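# Move the brown egg from the tray onto the cloth

## Task

Lift the brown egg out of the egg tray and set it down on the cloth that lies between the tray and the robot's arm bases. Every white egg must remain in its own cup, and no egg may be cracked.

## Robot and tools

Robot and frames. Two arms, left_arm and right_arm, each end in a five-finger hand: a right hand on right_arm and its mirror-image left hand on left_arm. Scene frame: origin at table-top height, midway between the nominal bases, +x out over the table, +z up, left_arm toward +y. Calibrated bases: left_arm at (-0.041, +0.371, +0.001) m, right_arm at (+0.036, -0.371, 0) m, both nearly unrotated. A post stands behind the arms. Reported hand poses and all offsets use each arm's own base frame.

Hand point. A point 0.05 m in front of the palm and 0.15 m out from the wrist face. Its +z runs along the straight fingers, +y out of the palm, +x across the palm away from the thumb on the right hand but toward the thumb on the left. Straight fingertips sit 0.06 to 0.07 m past it along +z, their centre lines 0.06 m behind it along -y. A wrist bracket on the little-finger side can strike things. With the thumb turned in front of the palm, thumb and fingers can enclose objects roughly 0.035 to 0.065 m thick, so an egg fits.

The 28-number row (all values in [-1, 1], both arms always present): left_arm dx, dy, dz, rx, ry, rz; left hand little, ring, middle, index, thumb_bend, thumb_turn, force_limit, speed; then the same fourteen for right_arm and its hand. The six pose numbers are an offset, not a pose: they count from that arm's Hand target as it stood when the action began, along its base axes, with 1.0 = 0.6 m or 180 degrees; rx, ry, rz form one rotation vector turning about the Hand target position. All six at 0 asks nothing new of that arm. The six finger/thumb numbers are absolute targets: -1 open/straight, +1 curled (thumb_turn: -1 beside the palm, +1 opposite the fingers). force_limit maps -1..+1 to about 0..10 N at the fingertip (0..15 N for the two thumb motors); speed runs from nearly still at -1 to full at +0.48 and above. For a gentle grip on an egg use a low force_limit and speed -0.94 or lower. There is no 'keep' value: to leave a hand alone, resend the eight hand numbers from its last executed row, or if none was sent yet, its hand_measured six plus hand_force_limit and hand_speed.

Tools.
- execute_actions(actions, cameras): actions is a list of actions; each action is a table of up to 15 rows, one per 1/30 s step, and a short table repeats its last row to fill 15 steps (0.5 s). Every row in an action is offset from that action's starting Hand target, not from the row before; a new action starts from the updated Hand target, so the same offset moves further. Images appear only for an empty list or when cameras names them.
- move(target, speed, blend, blocking, cameras): target is one 28-number row or a list of up to 15; every row's offsets count from the current Hand target, not from the previous row. speed is path top speed in m/s, 0.002 to 4.3, default 0.25 (turning up to twice that in rad/s), one value or one per target. blend in metres rounds corners; 0 stops at each. The whole move is capped at 10 s. Paths ignore obstacles and the other arm; faster moves lag and stray more, and hit harder. The result adds a 'move:' line: done, off_target, moving, held or fault, plus limits (paced = pose clipped, held = steps withheld).
- wait(seconds 0 to 3600): lets time pass with no new command; returns early if a running move ends.
- stop(): brakes a running move.
- zoom_image(camera, region [x0, y0, x1, y1] in pixels, at most 504 by 504): closer look at the latest image of cam_high, cam_left_wrist or cam_right_wrist (each 896x504).
- show_instructions(): shows the reference images.
- finished_scene(scene 1): ends the scene irrevocably.

Reading results. end_effector_position (m) and end_effector_quat_wxyz are in each arm's base frame. Hand target is the last commanded pose after clipping; the hand often rests 1 to 3 cm (sometimes 5 cm) short of it, mostly lower, without touching anything; a fresh execute_actions call re-requests it, or send the gap as an extra offset. Orientation commands are clipped to 40 degrees from the measured one. hand_measured, hand_stopped_by (moving, target, force, stalled, fault) and hand_load_n list the six motors in row order; load is positive when something pushes a finger open, and a grip that slipped shows load falling near 0. A motor only starts when its target changes; to squeeze harder, raise force_limit and send a target more closed than hand_measured. Joint torques, velocities and temperatures also appear.

Cautions. Never drop the egg, even slightly, or release it while it moves; lower it onto the cloth before opening. Approach slowly: fast or deep contacts with the table, tray or eggs crack or push them. Keep grip force small so the egg is not crushed and avoid knocking white eggs from their cups. Keep the two hands apart; a press between arms can end the scene. Nothing may leave the table. Holding loads or straining toward unreachable poses heats motors: a MOTOR HOT line appears at 85 °C and at 100 °C the arm collapses for 30 to 60 s. Joint limits (rad): waist ±2.880, shoulder 0 to 3.142, elbow 0 to 3.019, wrist pitch -1.693 to 1.571, wrist yaw ±1.571, wrist roll ±2.094. Loose objects may occasionally be nudged by outside pushes.

Each tool is called in YAML: its name, and indented under it one key for each argument.

Reference images:

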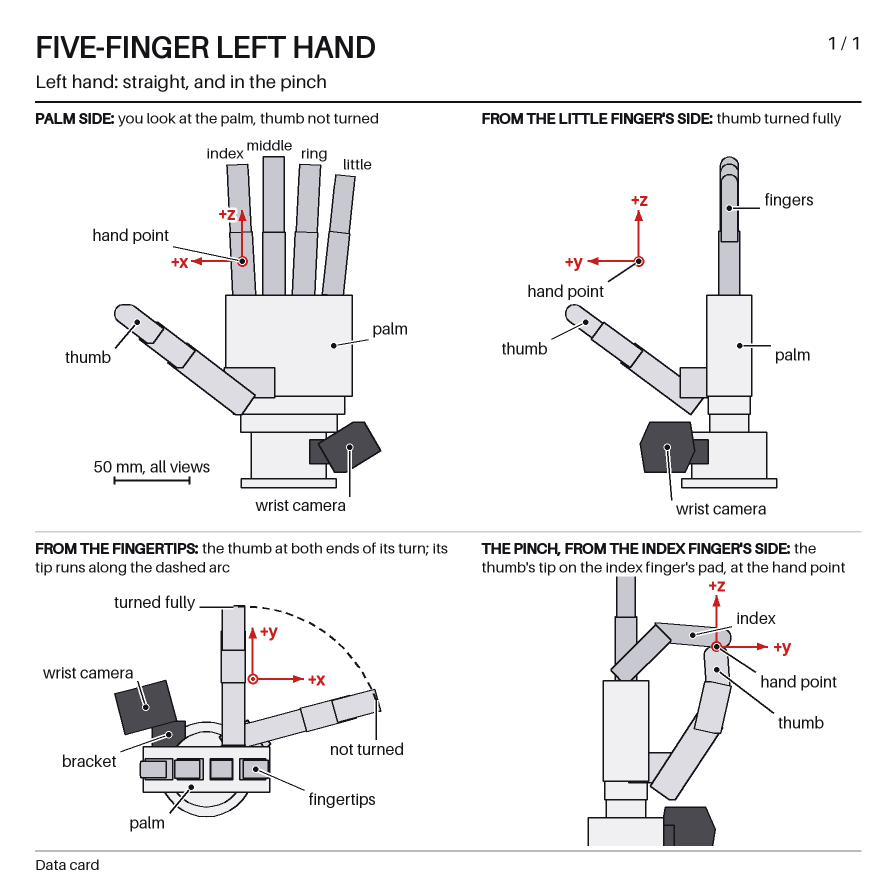

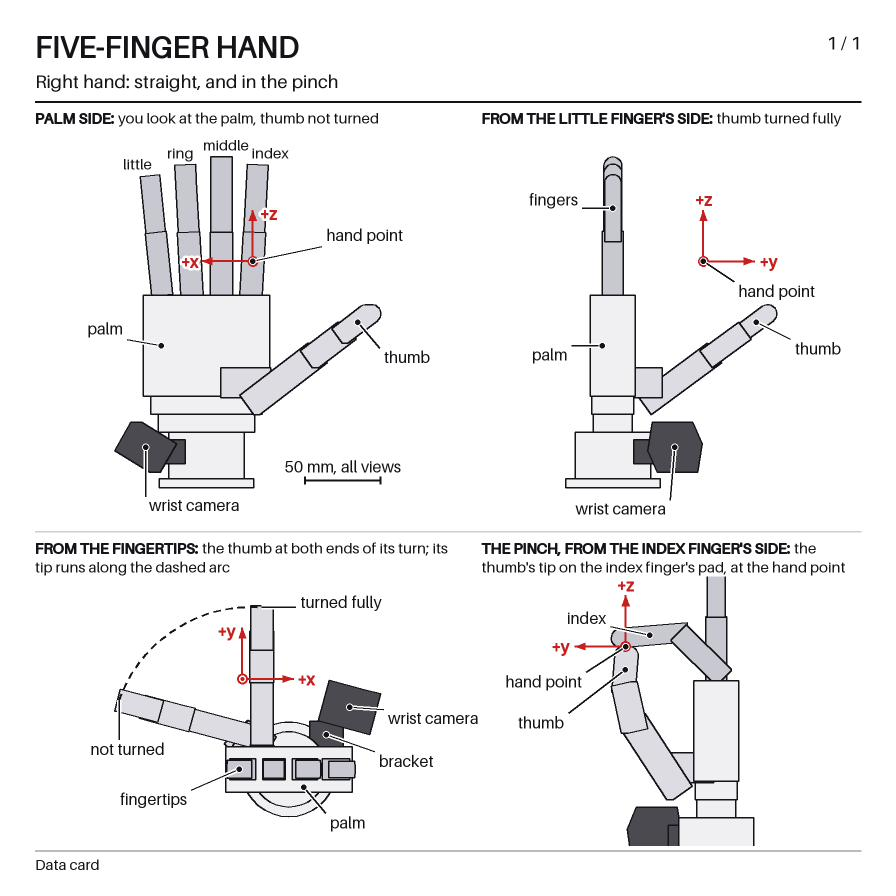

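## Session

execute_actions:
  actions: []

Scene clock: 0.00 s.
left_arm: end_effector_position=(+0.6924, -0.4106, +0.1586) hand_measured=(-1.000, -1.000, -1.000, -1.000, -1.000, -1.000) hand_load_n=(+0.0, +0.0, +0.0, +0.0, +0.0, +0.0) hand_stopped_by=(target, target, target, target, target, target) hand_force_limit=0.00 hand_speed=-0.80 end_effector_quat_wxyz=(-0.145, +0.754, -0.594, +0.238) | right_arm: end_effector_position=(+0.5095, -0.1006, +0.2884) hand_measured=(-1.000, -1.000, -1.000, -1.000, -1.000, -1.000) hand_load_n=(+0.0, +0.0, +0.0, +0.0, +0.0, +0.0) hand_stopped_by=(target, target, target, target, target, target) hand_force_limit=0.00 hand_speed=-0.80 end_effector_quat_wxyz=(-0.091, -0.293, +0.782, -0.542)
Joint positions: left_arm=[-0.508 2.225 2.282 -1.096 -0.204 -0.689] | right_arm=[0.102 1.571 1.546 -1.341 1.155 0.823]
Joint velocities: within noise
Joint torques (N m): no reading
Motor temperatures (°C): left_arm=[28 23 24 22 26 28] | right_arm=[29 26 22 23 24 27]
Heat: left arm: hottest waist 28 °C; right arm: hottest waist 29 °C.
Hand target: left_arm +0.6981, -0.4137, +0.1833; -0.149, +0.751, -0.589, +0.259 | right_arm +0.5148, -0.1002, +0.3031; -0.077, -0.283, +0.785, -0.546

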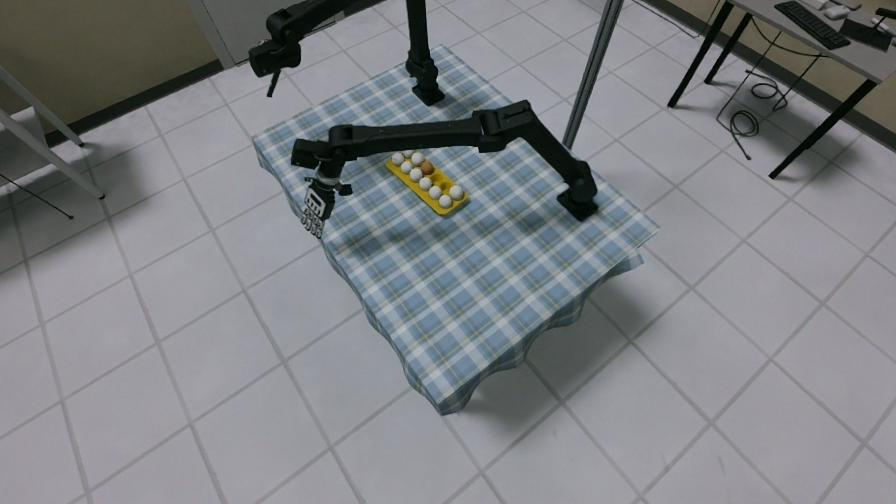

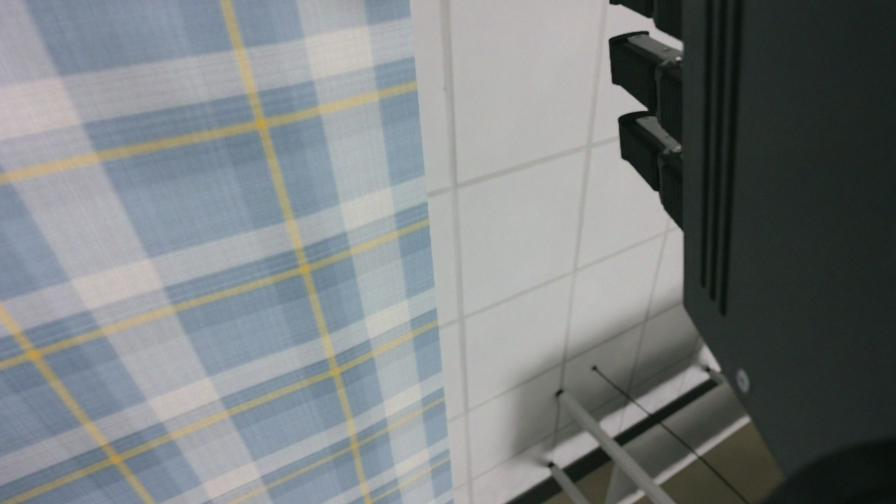

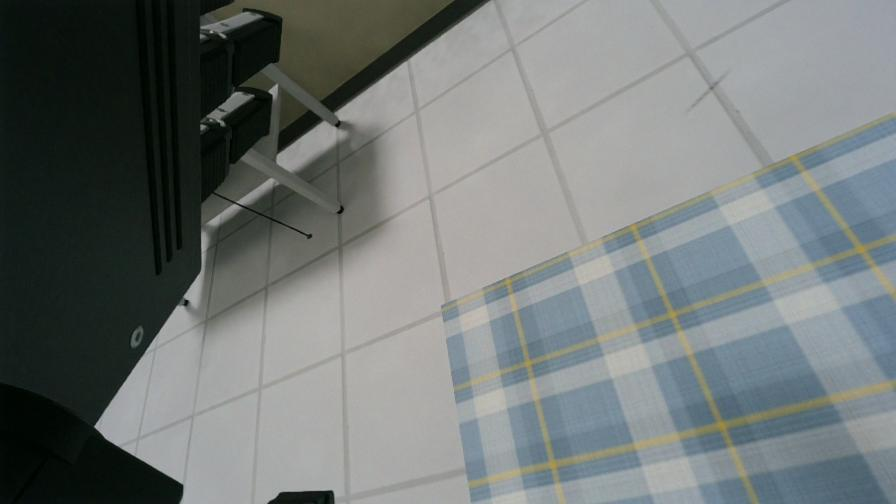

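zoom_image:
  camera: "cam_high"
  region: [350, 120, 510, 230]

zoom_image:
  camera: "cam_high"
  region: [240, 0, 680, 420]

Scaled by 3.150 from the camera's image (finer frame: 1280x720).

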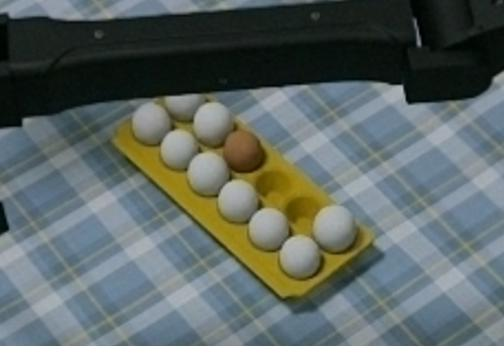

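Scaled by 1.145 from the camera's image (finer frame: 1280x720).

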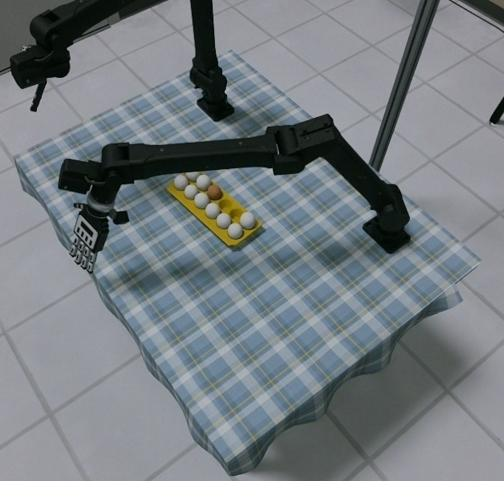

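move:
  target:
    - [-0.163,-0.01,0.228,0.039,-0.066,-0.108,1,1,1,-0.4,-1,1,-0.4,-0.3,0,0,0,0,0,0,-1,-1,-1,-1,-1,-1,0,-0.8]
    - [-0.697,0.057,0.145,0.098,-0.165,-0.270,1,1,1,-0.4,-1,1,-0.4,-0.3,0,0,0,0,0,0,-1,-1,-1,-1,-1,-1,0,-0.8]
  blend: [0.08,0]
  cameras: ["all"]

Scene clock: 15.67 s.
left_arm: end_effector_position=(+0.2790, -0.3776, +0.2658) hand_measured=(+1.000, +1.000, +1.000, -0.400, -1.000, +1.000) hand_load_n=(+0.0, +0.5, +0.0, +0.0, +0.0, +0.0) hand_stopped_by=(target, target, target, target, target, target) hand_force_limit=-0.40 hand_speed=-0.30 end_effector_quat_wxyz=(+0.275, -0.333, +0.820, -0.376) | right_arm: end_effector_position=(+0.5095, -0.1006, +0.2884) hand_measured=(-1.000, -1.000, -1.000, -1.000, -1.000, -1.000) hand_load_n=(+0.0, +0.0, +0.0, +0.0, +0.0, +0.0) hand_stopped_by=(target, target, target, target, target, target) hand_force_limit=0.00 hand_speed=-0.80 end_effector_quat_wxyz=(-0.091, -0.293, +0.782, -0.542)
Joint positions: left_arm=[-1.024 1.102 1.04 -0.595 -0.384 -0.034] | right_arm=[0.102 1.571 1.546 -1.341 1.155 0.823]
Joint torques (N m): left_arm=[0.5 -7.71 9.09 2.07 -0.44 0.04] | right_arm=[0.03 -13.45 12.55 0.72 0.74 0.02]
Heat: left arm: hottest waist 28 °C; right arm: hottest waist 29 °C.
Hand target: left_arm +0.2800, -0.3796, +0.2704; +0.280, -0.327, +0.816, -0.385 | right_arm +0.5148, -0.1002, +0.3031; -0.077, -0.283, +0.785, -0.546
Off the commanded pose: left_arm 0.005 m, 1 deg | right_arm 0.016 m, 2 deg.
move: done

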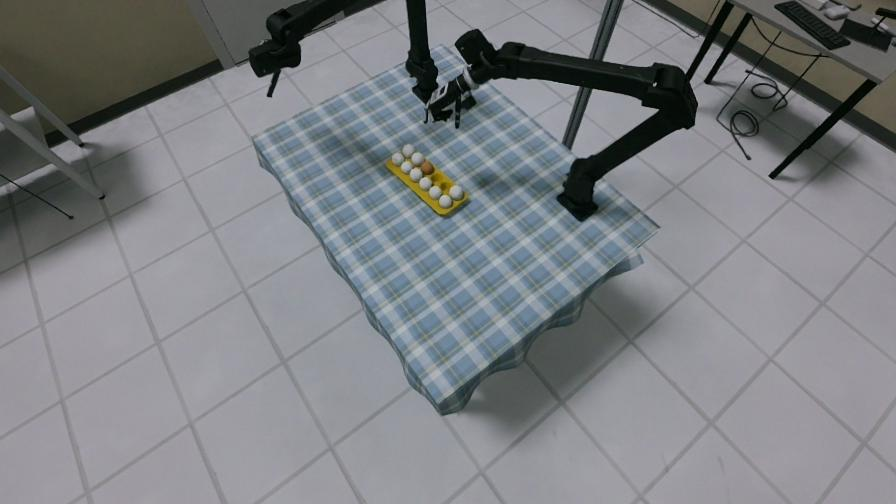

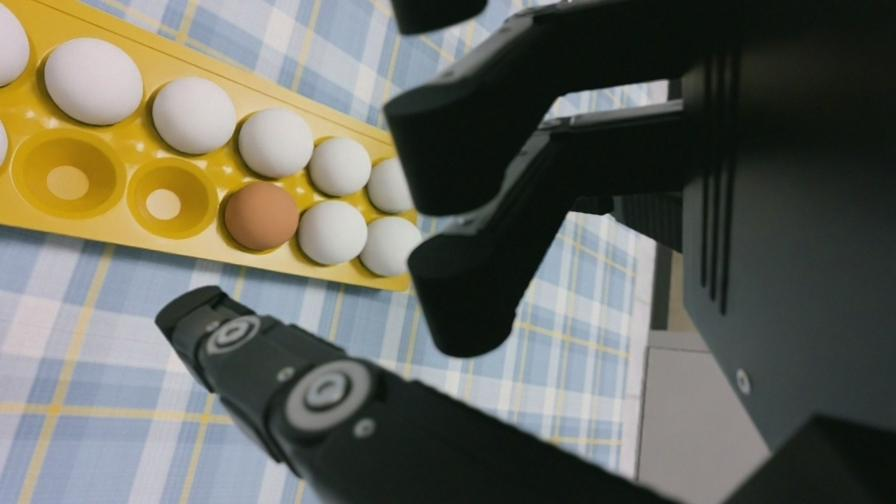

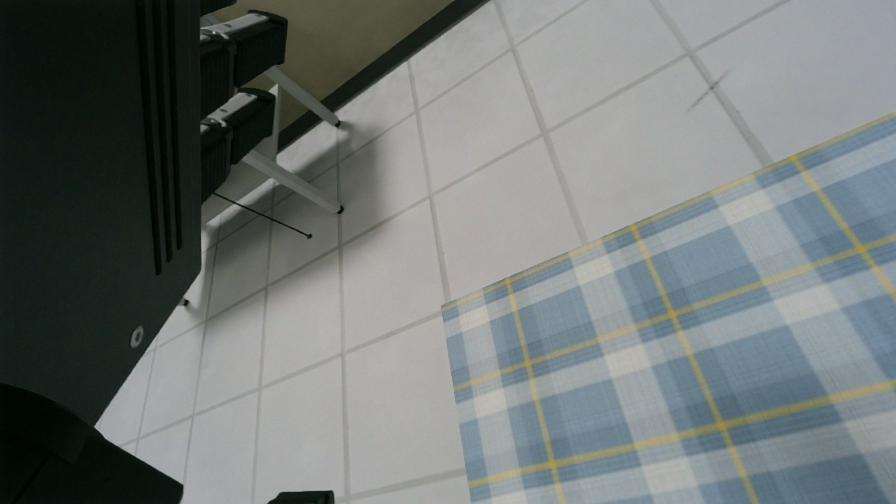

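zoom_image:
  camera: "cam_left_wrist"
  region: [0, 0, 504, 400]

zoom_image:
  camera: "cam_high"
  region: [370, 20, 530, 230]

Scaled by 1.000.

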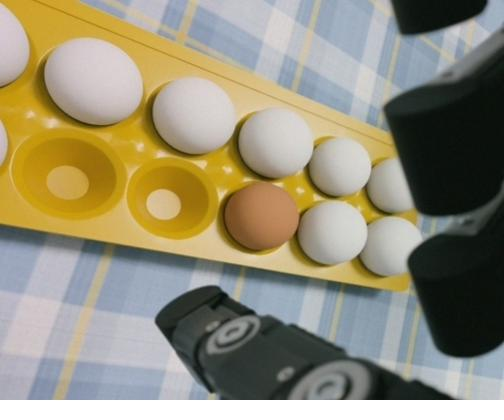

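Scaled by 2.400 from the camera's image (finer frame: 1280x720).

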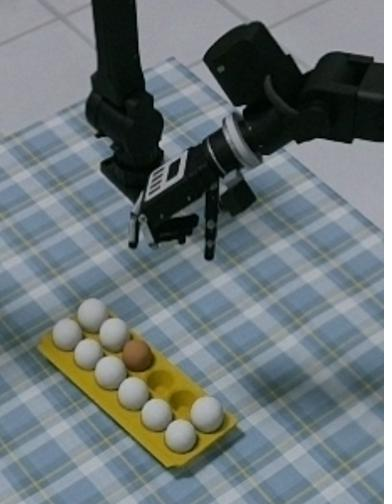

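execute_actions:
  actions:
    - [[0,0,0,0,0,0,1,1,1,-1,-1,1,-0.4,-0.3,0,0,0,0,0,0,-1,-1,-1,-1,-1,-1,0,-0.8]]
  cameras: ["cam_left_wrist"]

execute_actions:
  actions:
    - [[0,0,0,0,0,0,1,1,1,-0.24,-0.5,1,-0.4,-0.3,0,0,0,0,0,0,-1,-1,-1,-1,-1,-1,0,-0.8]]
  cameras: ["cam_left_wrist"]

Scene clock: 20.43 s.
left_arm: end_effector_position=(+0.2790, -0.3775, +0.2658) hand_measured=(+1.000, +1.000, +1.000, -1.000, -1.000, +1.000) hand_load_n=(+0.0, +0.0, +0.0, +0.0, +0.0, +0.0) hand_stopped_by=(target, target, target, target, target, target) hand_force_limit=-0.40 hand_speed=-0.30 end_effector_quat_wxyz=(+0.276, -0.333, +0.820, -0.375) | right_arm: end_effector_position=(+0.5095, -0.1006, +0.2884) hand_measured=(-1.000, -1.000, -1.000, -1.000, -1.000, -1.000) hand_load_n=(+0.0, +0.0, +0.0, +0.0, +0.0, +0.0) hand_stopped_by=(target, target, target, target, target, target) hand_force_limit=0.00 hand_speed=-0.80 end_effector_quat_wxyz=(-0.091, -0.293, +0.782, -0.542)
Joint positions: left_arm=[-1.024 1.102 1.04 -0.595 -0.384 -0.033] | right_arm=[0.102 1.571 1.546 -1.341 1.155 0.823]
Joint torques (N m): left_arm=[0.5 -7.88 9.06 2.09 -0.44 0.04] | right_arm=[0.26 -13.51 12.53 0.79 0.74 0.01]
Heat: left arm: hottest waist 28 °C; right arm: hottest waist 29 °C.
Hand target: left_arm +0.2800, -0.3796, +0.2704; +0.280, -0.327, +0.816, -0.385 | right_arm +0.5148, -0.1002, +0.3031; -0.077, -0.283, +0.785, -0.546
Off the commanded pose: left_arm 0.005 m, 1 deg | right_arm 0.016 m, 2 deg.
Step readings (end_effector_position of left_arm | right_arm):
0: (+0.2790, -0.3776, +0.2658) | (+0.5095, -0.1006, +0.2884)
1: (+0.2790, -0.3776, +0.2658) | (+0.5095, -0.1006, +0.2884)
2: (+0.2790, -0.3776, +0.2658) | (+0.5095, -0.1006, +0.2884)
4: (+0.2790, -0.3776, +0.2658) | (+0.5095, -0.1006, +0.2884)
8: (+0.2790, -0.3776, +0.2658) | (+0.5095, -0.1006, +0.2884)
15: (+0.2790, -0.3775, +0.2658) | (+0.5095, -0.1006, +0.2884)

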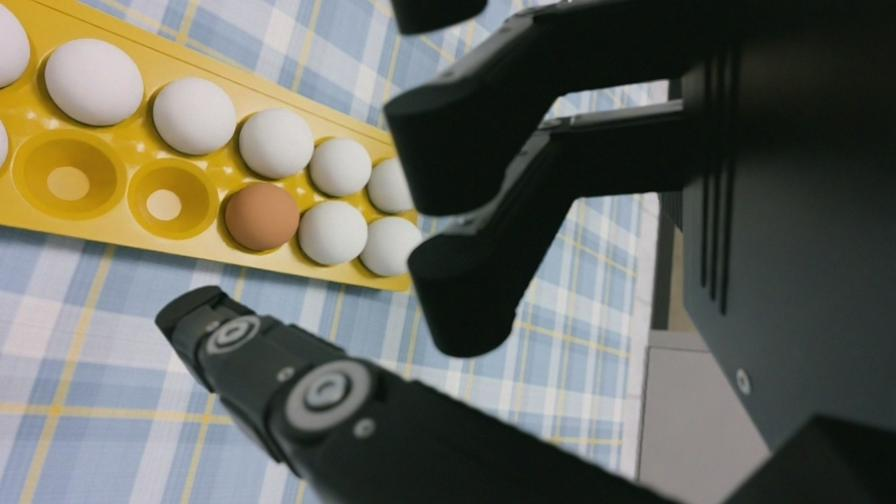

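Scene clock: 21.20 s.
left_arm: end_effector_position=(+0.2790, -0.3775, +0.2658) hand_measured=(+1.000, +1.000, +1.000, -0.240, -0.502, +1.000) hand_load_n=(+0.5, +0.0, +0.0, -0.5, +3.0, +0.5) hand_stopped_by=(target, target, target, target, target, target) hand_force_limit=-0.40 hand_speed=-0.30 end_effector_quat_wxyz=(+0.276, -0.333, +0.820, -0.375) | right_arm: end_effector_position=(+0.5095, -0.1006, +0.2884) hand_measured=(-1.000, -1.000, -1.000, -1.000, -1.000, -1.000) hand_load_n=(+0.0, +0.0, +0.0, +0.0, +0.0, +0.0) hand_stopped_by=(target, target, target, target, target, target) hand_force_limit=0.00 hand_speed=-0.80 end_effector_quat_wxyz=(-0.091, -0.293, +0.782, -0.542)
Joint positions: left_arm=[-1.024 1.102 1.04 -0.595 -0.384 -0.033] | right_arm=[0.102 1.571 1.546 -1.341 1.155 0.823]
Joint torques (N m): left_arm=[0.56 -7.88 9.05 2.04 -0.44 0.03] | right_arm=[-0.09 -13.63 12.53 0.72 0.73 0.01]
Heat: left arm: hottest waist 28 °C; right arm: hottest waist 29 °C.
Hand target: left_arm +0.2800, -0.3796, +0.2704; +0.280, -0.327, +0.816, -0.385 | right_arm +0.5148, -0.1002, +0.3031; -0.077, -0.283, +0.785, -0.546
Off the commanded pose: left_arm 0.005 m, 1 deg | right_arm 0.016 m, 2 deg.
Step readings (end_effector_position of left_arm | right_arm):
0: (+0.2790, -0.3775, +0.2658) | (+0.5095, -0.1006, +0.2884)
1: (+0.2790, -0.3775, +0.2658) | (+0.5095, -0.1006, +0.2884)
2: (+0.2790, -0.3775, +0.2658) | (+0.5095, -0.1006, +0.2884)
4: (+0.2790, -0.3775, +0.2658) | (+0.5095, -0.1006, +0.2884)
8: (+0.2790, -0.3775, +0.2658) | (+0.5095, -0.1006, +0.2884)
15: (+0.2790, -0.3775, +0.2658) | (+0.5095, -0.1006, +0.2884)

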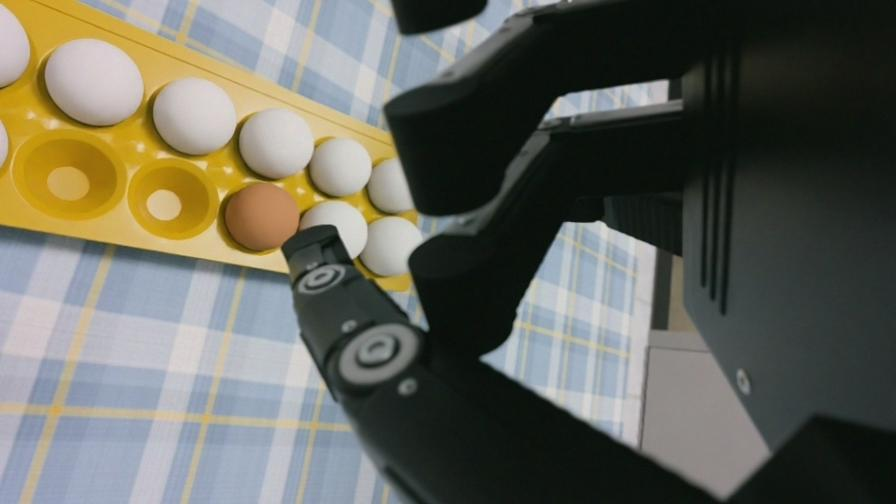

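execute_actions:
  actions:
    - [[0,0,0,0,0,0,-1,-1,-1,-0.24,-0.5,1,-0.4,-0.3,0,0,0,0,0,0,-1,-1,-1,-1,-1,-1,0,-0.8]]
  cameras: ["cam_left_wrist"]

wait:
  seconds: 1
  cameras: ["cam_left_wrist"]

Scene clock: 23.13 s.
left_arm: end_effector_position=(+0.2790, -0.3775, +0.2658) hand_measured=(-1.000, -1.000, -1.000, -0.240, -0.502, +1.000) hand_load_n=(+0.0, +0.0, +0.0, +0.0, +0.0, +0.0) hand_stopped_by=(target, target, target, target, target, target) hand_force_limit=-0.40 hand_speed=-0.30 end_effector_quat_wxyz=(+0.276, -0.333, +0.820, -0.375) | right_arm: end_effector_position=(+0.5095, -0.1006, +0.2884) hand_measured=(-1.000, -1.000, -1.000, -1.000, -1.000, -1.000) hand_load_n=(+0.0, +0.0, +0.0, +0.0, +0.0, +0.0) hand_stopped_by=(target, target, target, target, target, target) hand_force_limit=0.00 hand_speed=-0.80 end_effector_quat_wxyz=(-0.091, -0.293, +0.782, -0.542)
Joint positions: left_arm=[-1.024 1.102 1.04 -0.595 -0.384 -0.033] | right_arm=[0.102 1.571 1.546 -1.341 1.155 0.823]
Joint torques (N m): left_arm=[0.56 -8.06 9.07 2.09 -0.45 0.03] | right_arm=[0.03 -13.68 12.62 0.83 0.75 0.03]
Heat: left arm: hottest waist 28 °C; right arm: hottest waist 29 °C.
Hand target: left_arm +0.2800, -0.3796, +0.2704; +0.280, -0.327, +0.816, -0.385 | right_arm +0.5148, -0.1002, +0.3031; -0.077, -0.283, +0.785, -0.546
Off the commanded pose: left_arm 0.005 m, 1 deg | right_arm 0.016 m, 2 deg.
Step readings (end_effector_position of left_arm | right_arm):
0: (+0.2790, -0.3775, +0.2658) | (+0.5095, -0.1006, +0.2884)
1: (+0.2790, -0.3775, +0.2658) | (+0.5095, -0.1006, +0.2884)
2: (+0.2790, -0.3775, +0.2658) | (+0.5095, -0.1006, +0.2884)
4: (+0.2790, -0.3775, +0.2658) | (+0.5095, -0.1006, +0.2884)
8: (+0.2790, -0.3775, +0.2658) | (+0.5095, -0.1006, +0.2884)
15: (+0.2790, -0.3775, +0.2658) | (+0.5095, -0.1006, +0.2884)

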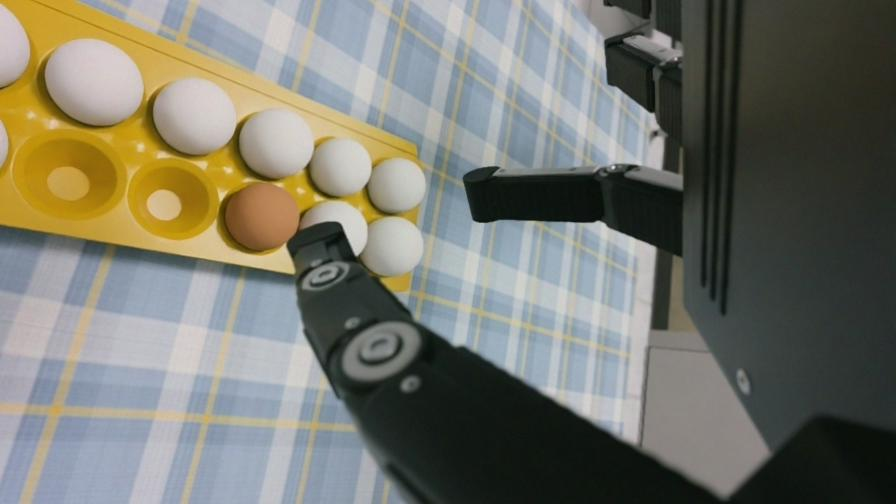

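Scene clock: 24.13 s.
left_arm: end_effector_position=(+0.2790, -0.3775, +0.2658) hand_measured=(-1.000, -1.000, -1.000, -0.240, -0.502, +1.000) hand_load_n=(+0.0, +0.0, +0.0, +0.0, +0.0, +0.0) hand_stopped_by=(target, target, target, target, target, target) hand_force_limit=-0.40 hand_speed=-0.30 end_effector_quat_wxyz=(+0.276, -0.333, +0.820, -0.375) | right_arm: end_effector_position=(+0.5095, -0.1006, +0.2884) hand_measured=(-1.000, -1.000, -1.000, -1.000, -1.000, -1.000) hand_load_n=(+0.0, +0.0, +0.0, +0.0, +0.0, +0.0) hand_stopped_by=(target, target, target, target, target, target) hand_force_limit=0.00 hand_speed=-0.80 end_effector_quat_wxyz=(-0.091, -0.293, +0.782, -0.542)
Joint positions: left_arm=[-1.024 1.102 1.04 -0.595 -0.384 -0.033] | right_arm=[0.102 1.571 1.546 -1.341 1.155 0.823]
Joint torques (N m): left_arm=[0.5 -7.94 9.06 2.09 -0.45 0.03] | right_arm=[-0.21 -13.68 12.55 0.8 0.76 0.05]
Heat: left arm: hottest waist 28 °C; right arm: hottest waist 29 °C.
Hand target: left_arm +0.2800, -0.3796, +0.2704; +0.280, -0.327, +0.816, -0.385 | right_arm +0.5148, -0.1002, +0.3031; -0.077, -0.283, +0.785, -0.546
Off the commanded pose: left_arm 0.005 m, 1 deg | right_arm 0.016 m, 2 deg.
wait: 1.00 s; at rest by 0.17 s

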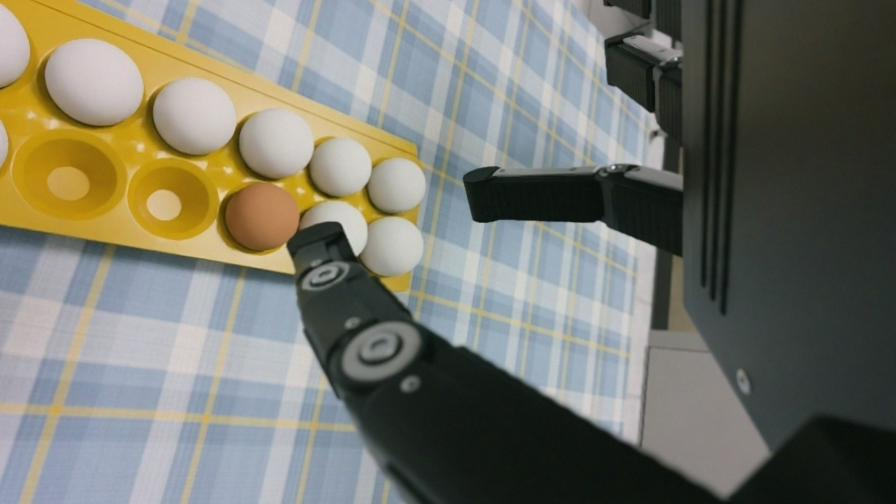

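zoom_image:
  camera: "cam_left_wrist"
  region: [100, 90, 430, 310]

Scaled by 1.527 from the camera's image (finer frame: 1280x720).

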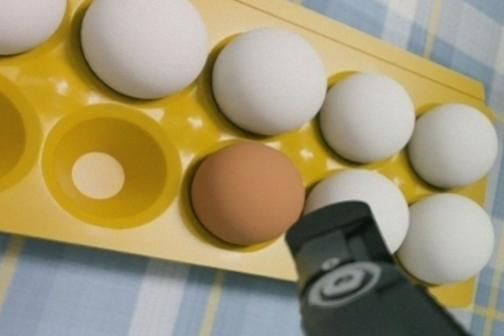

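move:
  target: [0.041,-0.0745,-0.215,-0.0167,-0.0278,0.0679,-1,-1,-1,-0.40,-0.8,1,-0.4,-0.3,0,0,0,0,0,0,-1,-1,-1,-1,-1,-1,0,-0.8]
  speed: 0.12
  cameras: ["cam_high","cam_left_wrist"]

zoom_image:
  camera: "cam_high"
  region: [380, 80, 500, 220]

Scene clock: 29.27 s.
left_arm: end_effector_position=(+0.3070, -0.4170, +0.1378) hand_measured=(-1.000, -1.000, -1.000, -0.400, -0.800, +1.000) hand_load_n=(+0.0, +0.0, +0.0, +0.0, +0.0, +0.0) hand_stopped_by=(target, target, target, target, target, target) hand_force_limit=-0.40 hand_speed=-0.30 end_effector_quat_wxyz=(+0.350, -0.399, +0.760, -0.375) | right_arm: end_effector_position=(+0.5095, -0.1006, +0.2884) hand_measured=(-1.000, -1.000, -1.000, -1.000, -1.000, -1.000) hand_load_n=(+0.0, +0.0, +0.0, +0.0, +0.0, +0.0) hand_stopped_by=(target, target, target, target, target, target) hand_force_limit=0.00 hand_speed=-0.80 end_effector_quat_wxyz=(-0.091, -0.293, +0.782, -0.542)
Joint positions: left_arm=[-1.104 1.351 0.853 -0.145 -0.658 -0.162] | right_arm=[0.102 1.571 1.546 -1.341 1.155 0.823]
Joint torques (N m): left_arm=[-0.09 -9.82 8.24 2.04 -0.59 -0.2] | right_arm=[-0.15 -13.74 12.56 0.69 0.78 0.03]
Motor temperatures (°C): left_arm=[28 24 27 22 26 28] | right_arm=[29 26 27 23 25 27]
Heat: left arm: hottest waist 28 °C; right arm: hottest waist 29 °C.
Hand target: left_arm +0.3046, -0.4242, +0.1413; +0.346, -0.402, +0.754, -0.388 | right_arm +0.5148, -0.1002, +0.3031; -0.077, -0.283, +0.785, -0.546
Off the commanded pose: left_arm 0.009 m, 2 deg | right_arm 0.016 m, 2 deg.
move: done

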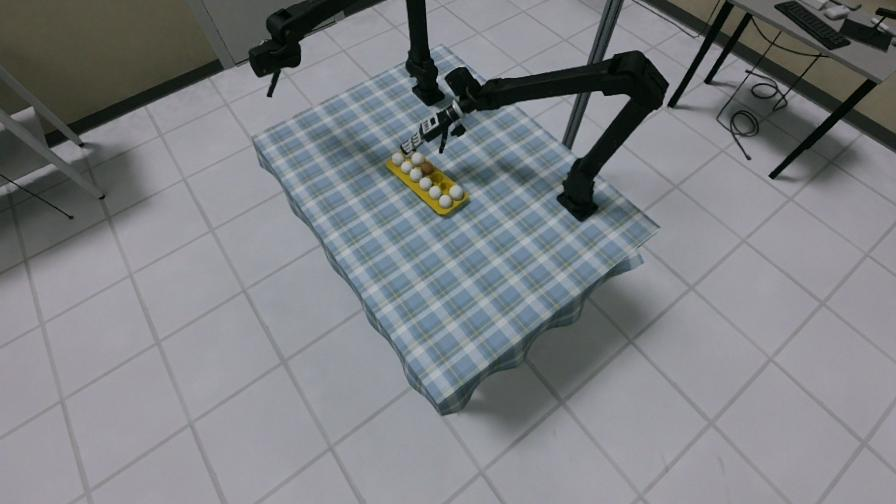

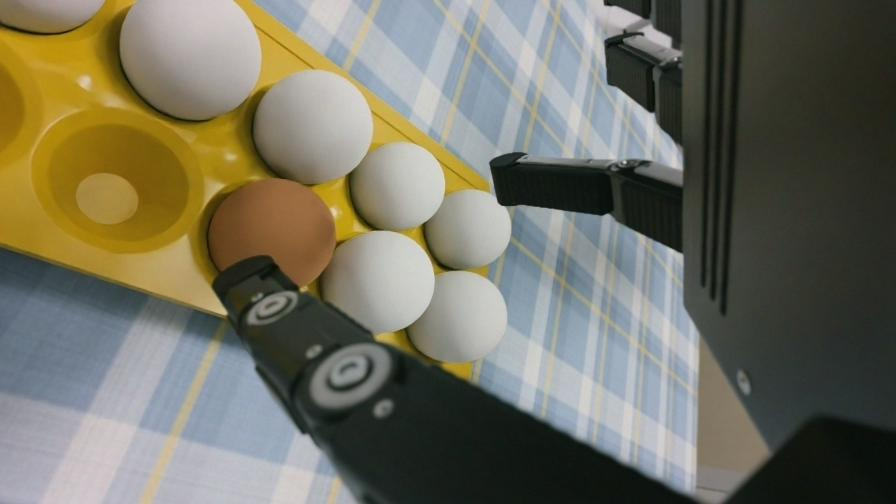

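Scaled by 3.600 from the camera's image (finer frame: 1280x720).

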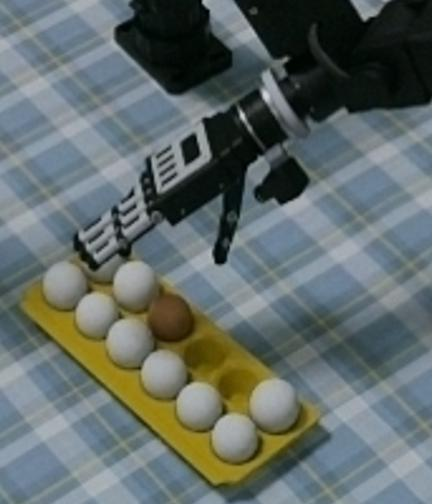

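move:
  target: [-0.003,-0.012,-0.055,0,0,0,-1,-1,-1,-0.40,-0.8,1,-0.4,-0.3,0,0,0,0,0,0,-1,-1,-1,-1,-1,-1,0,-0.8]
  speed: 0.08
  cameras: ["cam_high","cam_left_wrist"]

zoom_image:
  camera: "cam_high"
  region: [380, 80, 500, 220]

Scene clock: 32.97 s.
left_arm: end_effector_position=(+0.3055, -0.4244, +0.1059) hand_measured=(-1.000, -1.000, -1.000, -0.400, -0.800, +1.000) hand_load_n=(+0.0, +0.0, +0.0, +0.0, +0.0, +0.0) hand_stopped_by=(target, target, target, target, target, target) hand_force_limit=-0.40 hand_speed=-0.30 end_effector_quat_wxyz=(+0.350, -0.400, +0.759, -0.376) | right_arm: end_effector_position=(+0.5095, -0.1006, +0.2884) hand_measured=(-1.000, -1.000, -1.000, -1.000, -1.000, -1.000) hand_load_n=(+0.0, +0.0, +0.0, +0.0, +0.0, +0.0) hand_stopped_by=(target, target, target, target, target, target) hand_force_limit=0.00 hand_speed=-0.80 end_effector_quat_wxyz=(-0.091, -0.293, +0.782, -0.542)
Joint positions: left_arm=[-1.115 1.417 0.82 -0.049 -0.667 -0.172] | right_arm=[0.102 1.571 1.546 -1.341 1.155 0.823]
Joint torques (N m): left_arm=[-0.09 -10.17 7.79 2.03 -0.6 -0.19] | right_arm=[-0.09 -13.63 12.56 0.76 0.75 0.03]
Heat: left arm: hottest waist 28 °C; right arm: hottest waist 29 °C.
Hand target: left_arm +0.3028, -0.4314, +0.1083; +0.346, -0.402, +0.754, -0.388 | right_arm +0.5148, -0.1002, +0.3031; -0.077, -0.283, +0.785, -0.546
Off the commanded pose: left_arm 0.008 m, 2 deg | right_arm 0.016 m, 2 deg.
move: done

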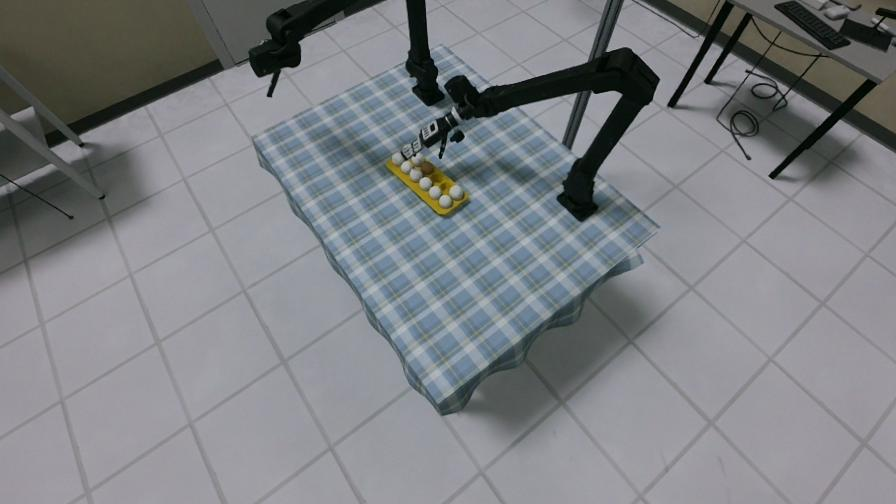

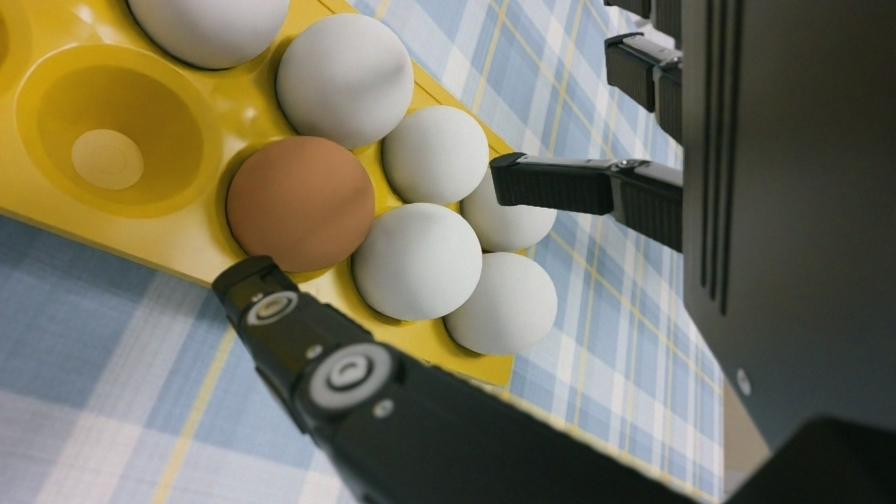

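Scaled by 3.600 from the camera's image (finer frame: 1280x720).

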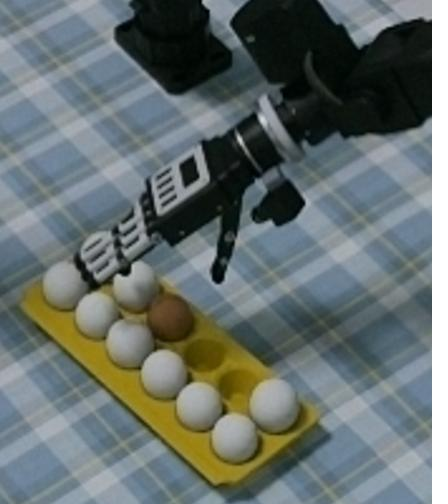

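move:
  target: [0.006,0.0165,-0.023,0,0,0.033,-1,-1,-1,-0.40,-0.8,1,-0.4,-0.3,0,0,0,0,0,0,-1,-1,-1,-1,-1,-1,0,-0.8]
  speed: 0.06
  cameras: ["cam_high","cam_left_wrist"]

zoom_image:
  camera: "cam_left_wrist"
  region: [200, 20, 640, 420]

Scene clock: 38.13 s.
left_arm: end_effector_position=(+0.3119, -0.4192, +0.0999) hand_measured=(-1.000, -1.000, -1.000, -0.400, -0.800, +1.000) hand_load_n=(+0.0, +0.0, +0.0, +0.0, +0.0, +0.5) hand_stopped_by=(target, target, target, target, target, target) hand_force_limit=-0.40 hand_speed=-0.30 end_effector_quat_wxyz=(+0.369, -0.441, +0.729, -0.372) | right_arm: end_effector_position=(+0.5095, -0.1006, +0.2884) hand_measured=(-1.000, -1.000, -1.000, -1.000, -1.000, -1.000) hand_load_n=(+0.0, +0.0, +0.0, +0.0, +0.0, +0.0) hand_stopped_by=(target, target, target, target, target, target) hand_force_limit=0.00 hand_speed=-0.80 end_effector_quat_wxyz=(-0.091, -0.293, +0.782, -0.542)
Joint positions: left_arm=[-1.123 1.442 0.82 -0.049 -0.757 -0.261] | right_arm=[0.102 1.571 1.546 -1.341 1.155 0.823]
Joint torques (N m): left_arm=[-0.09 -9.7 7.57 0.83 -0.66 -0.16] | right_arm=[-0.09 -13.57 12.55 0.72 0.76 0.02]
Heat: left arm: hottest waist 28 °C; right arm: hottest waist 29 °C.
Hand target: left_arm +0.3065, -0.4215, +0.0945; +0.366, -0.441, +0.732, -0.369 | right_arm +0.5148, -0.1002, +0.3031; -0.077, -0.283, +0.785, -0.546
Off the commanded pose: left_arm 0.008 m, 1 deg | right_arm 0.016 m, 2 deg.
move: done

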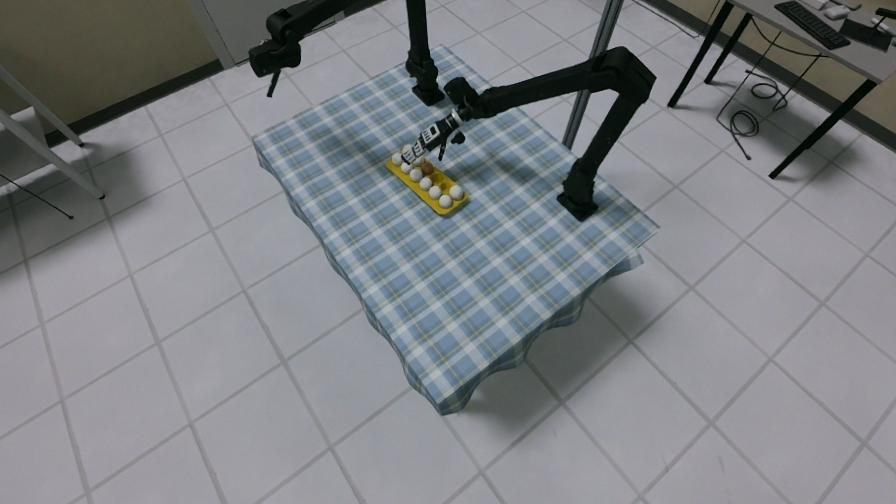

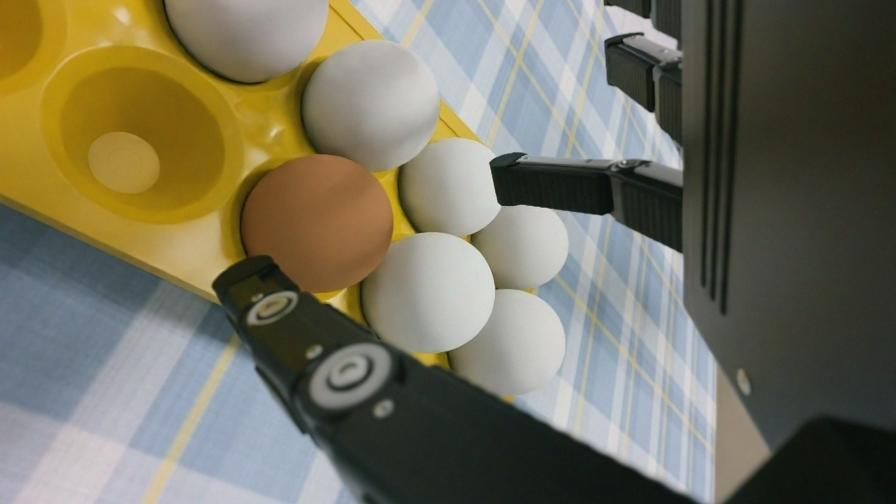

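Scaled by 1.145 from the camera's image (finer frame: 1280x720).

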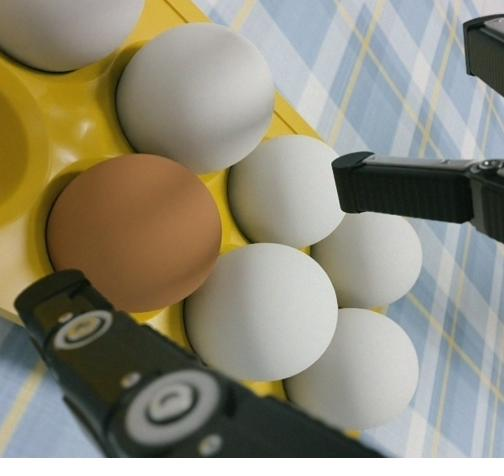

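move:
  target: [-0.0045,0.0098,-0.0167,0,0,0,-1,-1,-1,-0.34,-0.75,1,-0.4,-0.3,0,0,0,0,0,0,-1,-1,-1,-1,-1,-1,0,-0.8]
  speed: 0.06
  cameras: ["cam_high","cam_left_wrist"]

zoom_image:
  camera: "cam_left_wrist"
  region: [200, 20, 640, 420]

zoom_image:
  camera: "cam_high"
  region: [380, 100, 480, 210]

Scene clock: 40.60 s.
left_arm: end_effector_position=(+0.3070, -0.4089, +0.0851) hand_measured=(-1.000, -1.000, -1.000, -0.340, -0.750, +1.000) hand_load_n=(+0.0, +0.0, +0.0, +0.0, +0.0, +0.0) hand_stopped_by=(target, target, target, target, target, target) hand_force_limit=-0.40 hand_speed=-0.30 end_effector_quat_wxyz=(+0.370, -0.439, +0.736, -0.360) | right_arm: end_effector_position=(+0.5095, -0.1006, +0.2884) hand_measured=(-1.000, -1.000, -1.000, -1.000, -1.000, -1.000) hand_load_n=(+0.0, +0.0, +0.0, +0.0, +0.0, +0.0) hand_stopped_by=(target, target, target, target, target, target) hand_force_limit=0.00 hand_speed=-0.80 end_effector_quat_wxyz=(-0.091, -0.293, +0.782, -0.542)
Joint positions: left_arm=[-1.123 1.446 0.791 -0.044 -0.757 -0.262] | right_arm=[0.102 1.571 1.546 -1.341 1.155 0.823]
Joint torques (N m): left_arm=[-0.21 -9.7 7.34 1.85 -0.65 -0.19] | right_arm=[-0.15 -13.8 12.51 0.85 0.76 0.02]
Heat: left arm: hottest waist 28 °C; right arm: hottest waist 29 °C.
Hand target: left_arm +0.3038, -0.4156, +0.0846; +0.366, -0.441, +0.732, -0.370 | right_arm +0.5148, -0.1002, +0.3031; -0.077, -0.283, +0.785, -0.546
Off the commanded pose: left_arm 0.007 m, 1 deg | right_arm 0.016 m, 2 deg.
move: done

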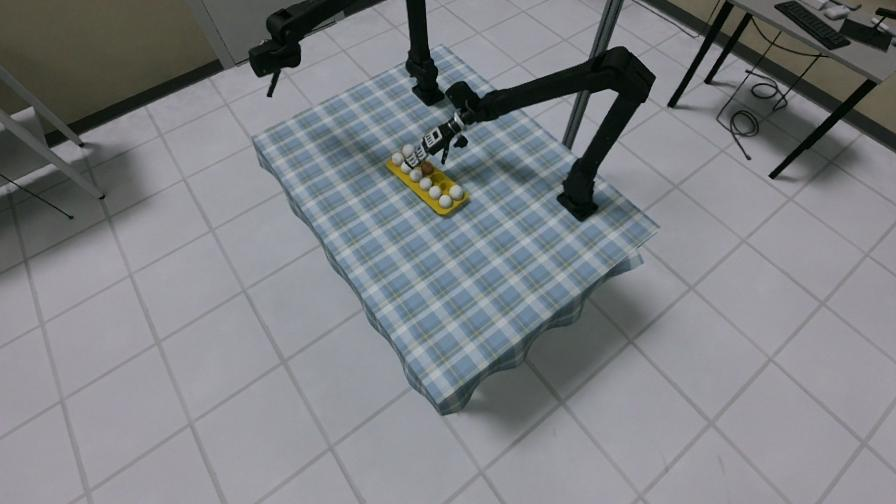

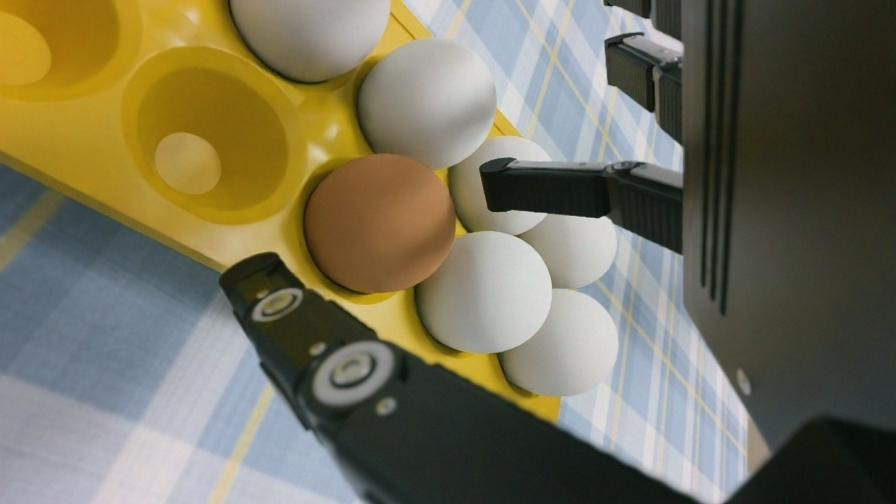

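Scaled by 1.145 from the camera's image (finer frame: 1280x720).

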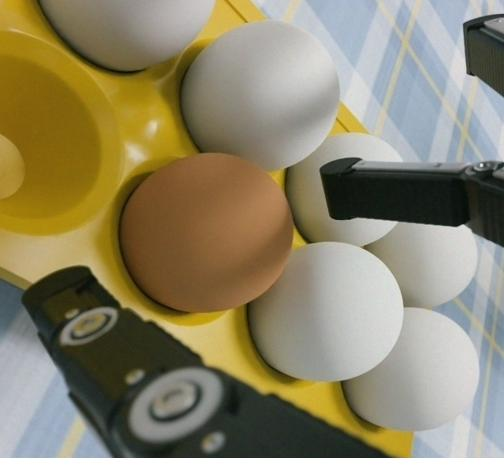

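Scaled by 4.582 from the camera's image (finer frame: 1280x720).

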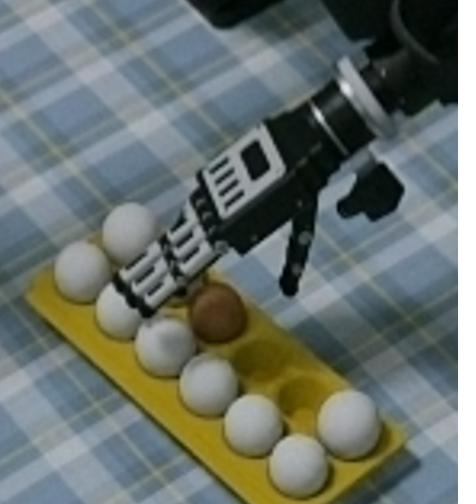

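move:
  target: [0.005,-0.0083,-0.001,0,0,0,-1,-1,-1,-0.34,-0.75,1,-0.4,-0.3,0,0,0,0,0,0,-1,-1,-1,-1,-1,-1,0,-0.8]
  speed: 0.06
  cameras: ["cam_left_wrist"]

Scene clock: 42.13 s.
left_arm: end_effector_position=(+0.3068, -0.4086, +0.0781) hand_measured=(-1.000, -1.000, -1.000, -0.340, -0.750, +1.000) hand_load_n=(+0.0, +0.0, +0.0, +0.0, +0.0, +0.0) hand_stopped_by=(target, target, target, target, target, target) hand_force_limit=-0.40 hand_speed=-0.30 end_effector_quat_wxyz=(+0.370, -0.438, +0.739, -0.354) | right_arm: end_effector_position=(+0.5095, -0.1006, +0.2884) hand_measured=(-1.000, -1.000, -1.000, -1.000, -1.000, -1.000) hand_load_n=(+0.0, +0.0, +0.0, +0.0, +0.0, +0.0) hand_stopped_by=(target, target, target, target, target, target) hand_force_limit=0.00 hand_speed=-0.80 end_effector_quat_wxyz=(-0.091, -0.293, +0.782, -0.542)
Joint positions: left_arm=[-1.123 1.461 0.791 -0.042 -0.757 -0.262] | right_arm=[0.102 1.571 1.546 -1.341 1.155 0.823]
Joint torques (N m): left_arm=[-0.03 -9.82 8.49 1.87 -0.61 -0.17] | right_arm=[-0.09 -13.63 12.51 0.73 0.76 0.03]
Heat: left arm: hottest waist 28 °C; right arm: hottest waist 29 °C.
Hand target: left_arm +0.3068, -0.4206, +0.0839; +0.366, -0.441, +0.732, -0.369 | right_arm +0.5148, -0.1002, +0.3031; -0.077, -0.283, +0.785, -0.546
Off the commanded pose: left_arm 0.013 m, 2 deg | right_arm 0.016 m, 2 deg.
move: off_target (left_arm)

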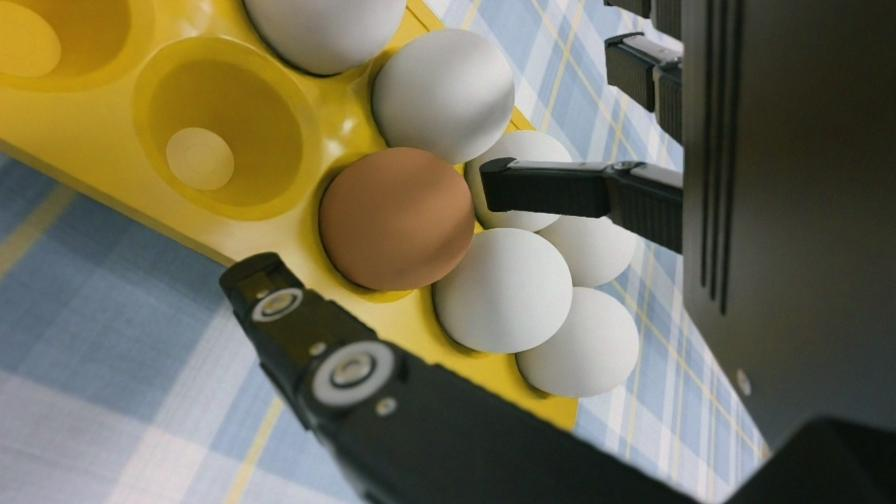

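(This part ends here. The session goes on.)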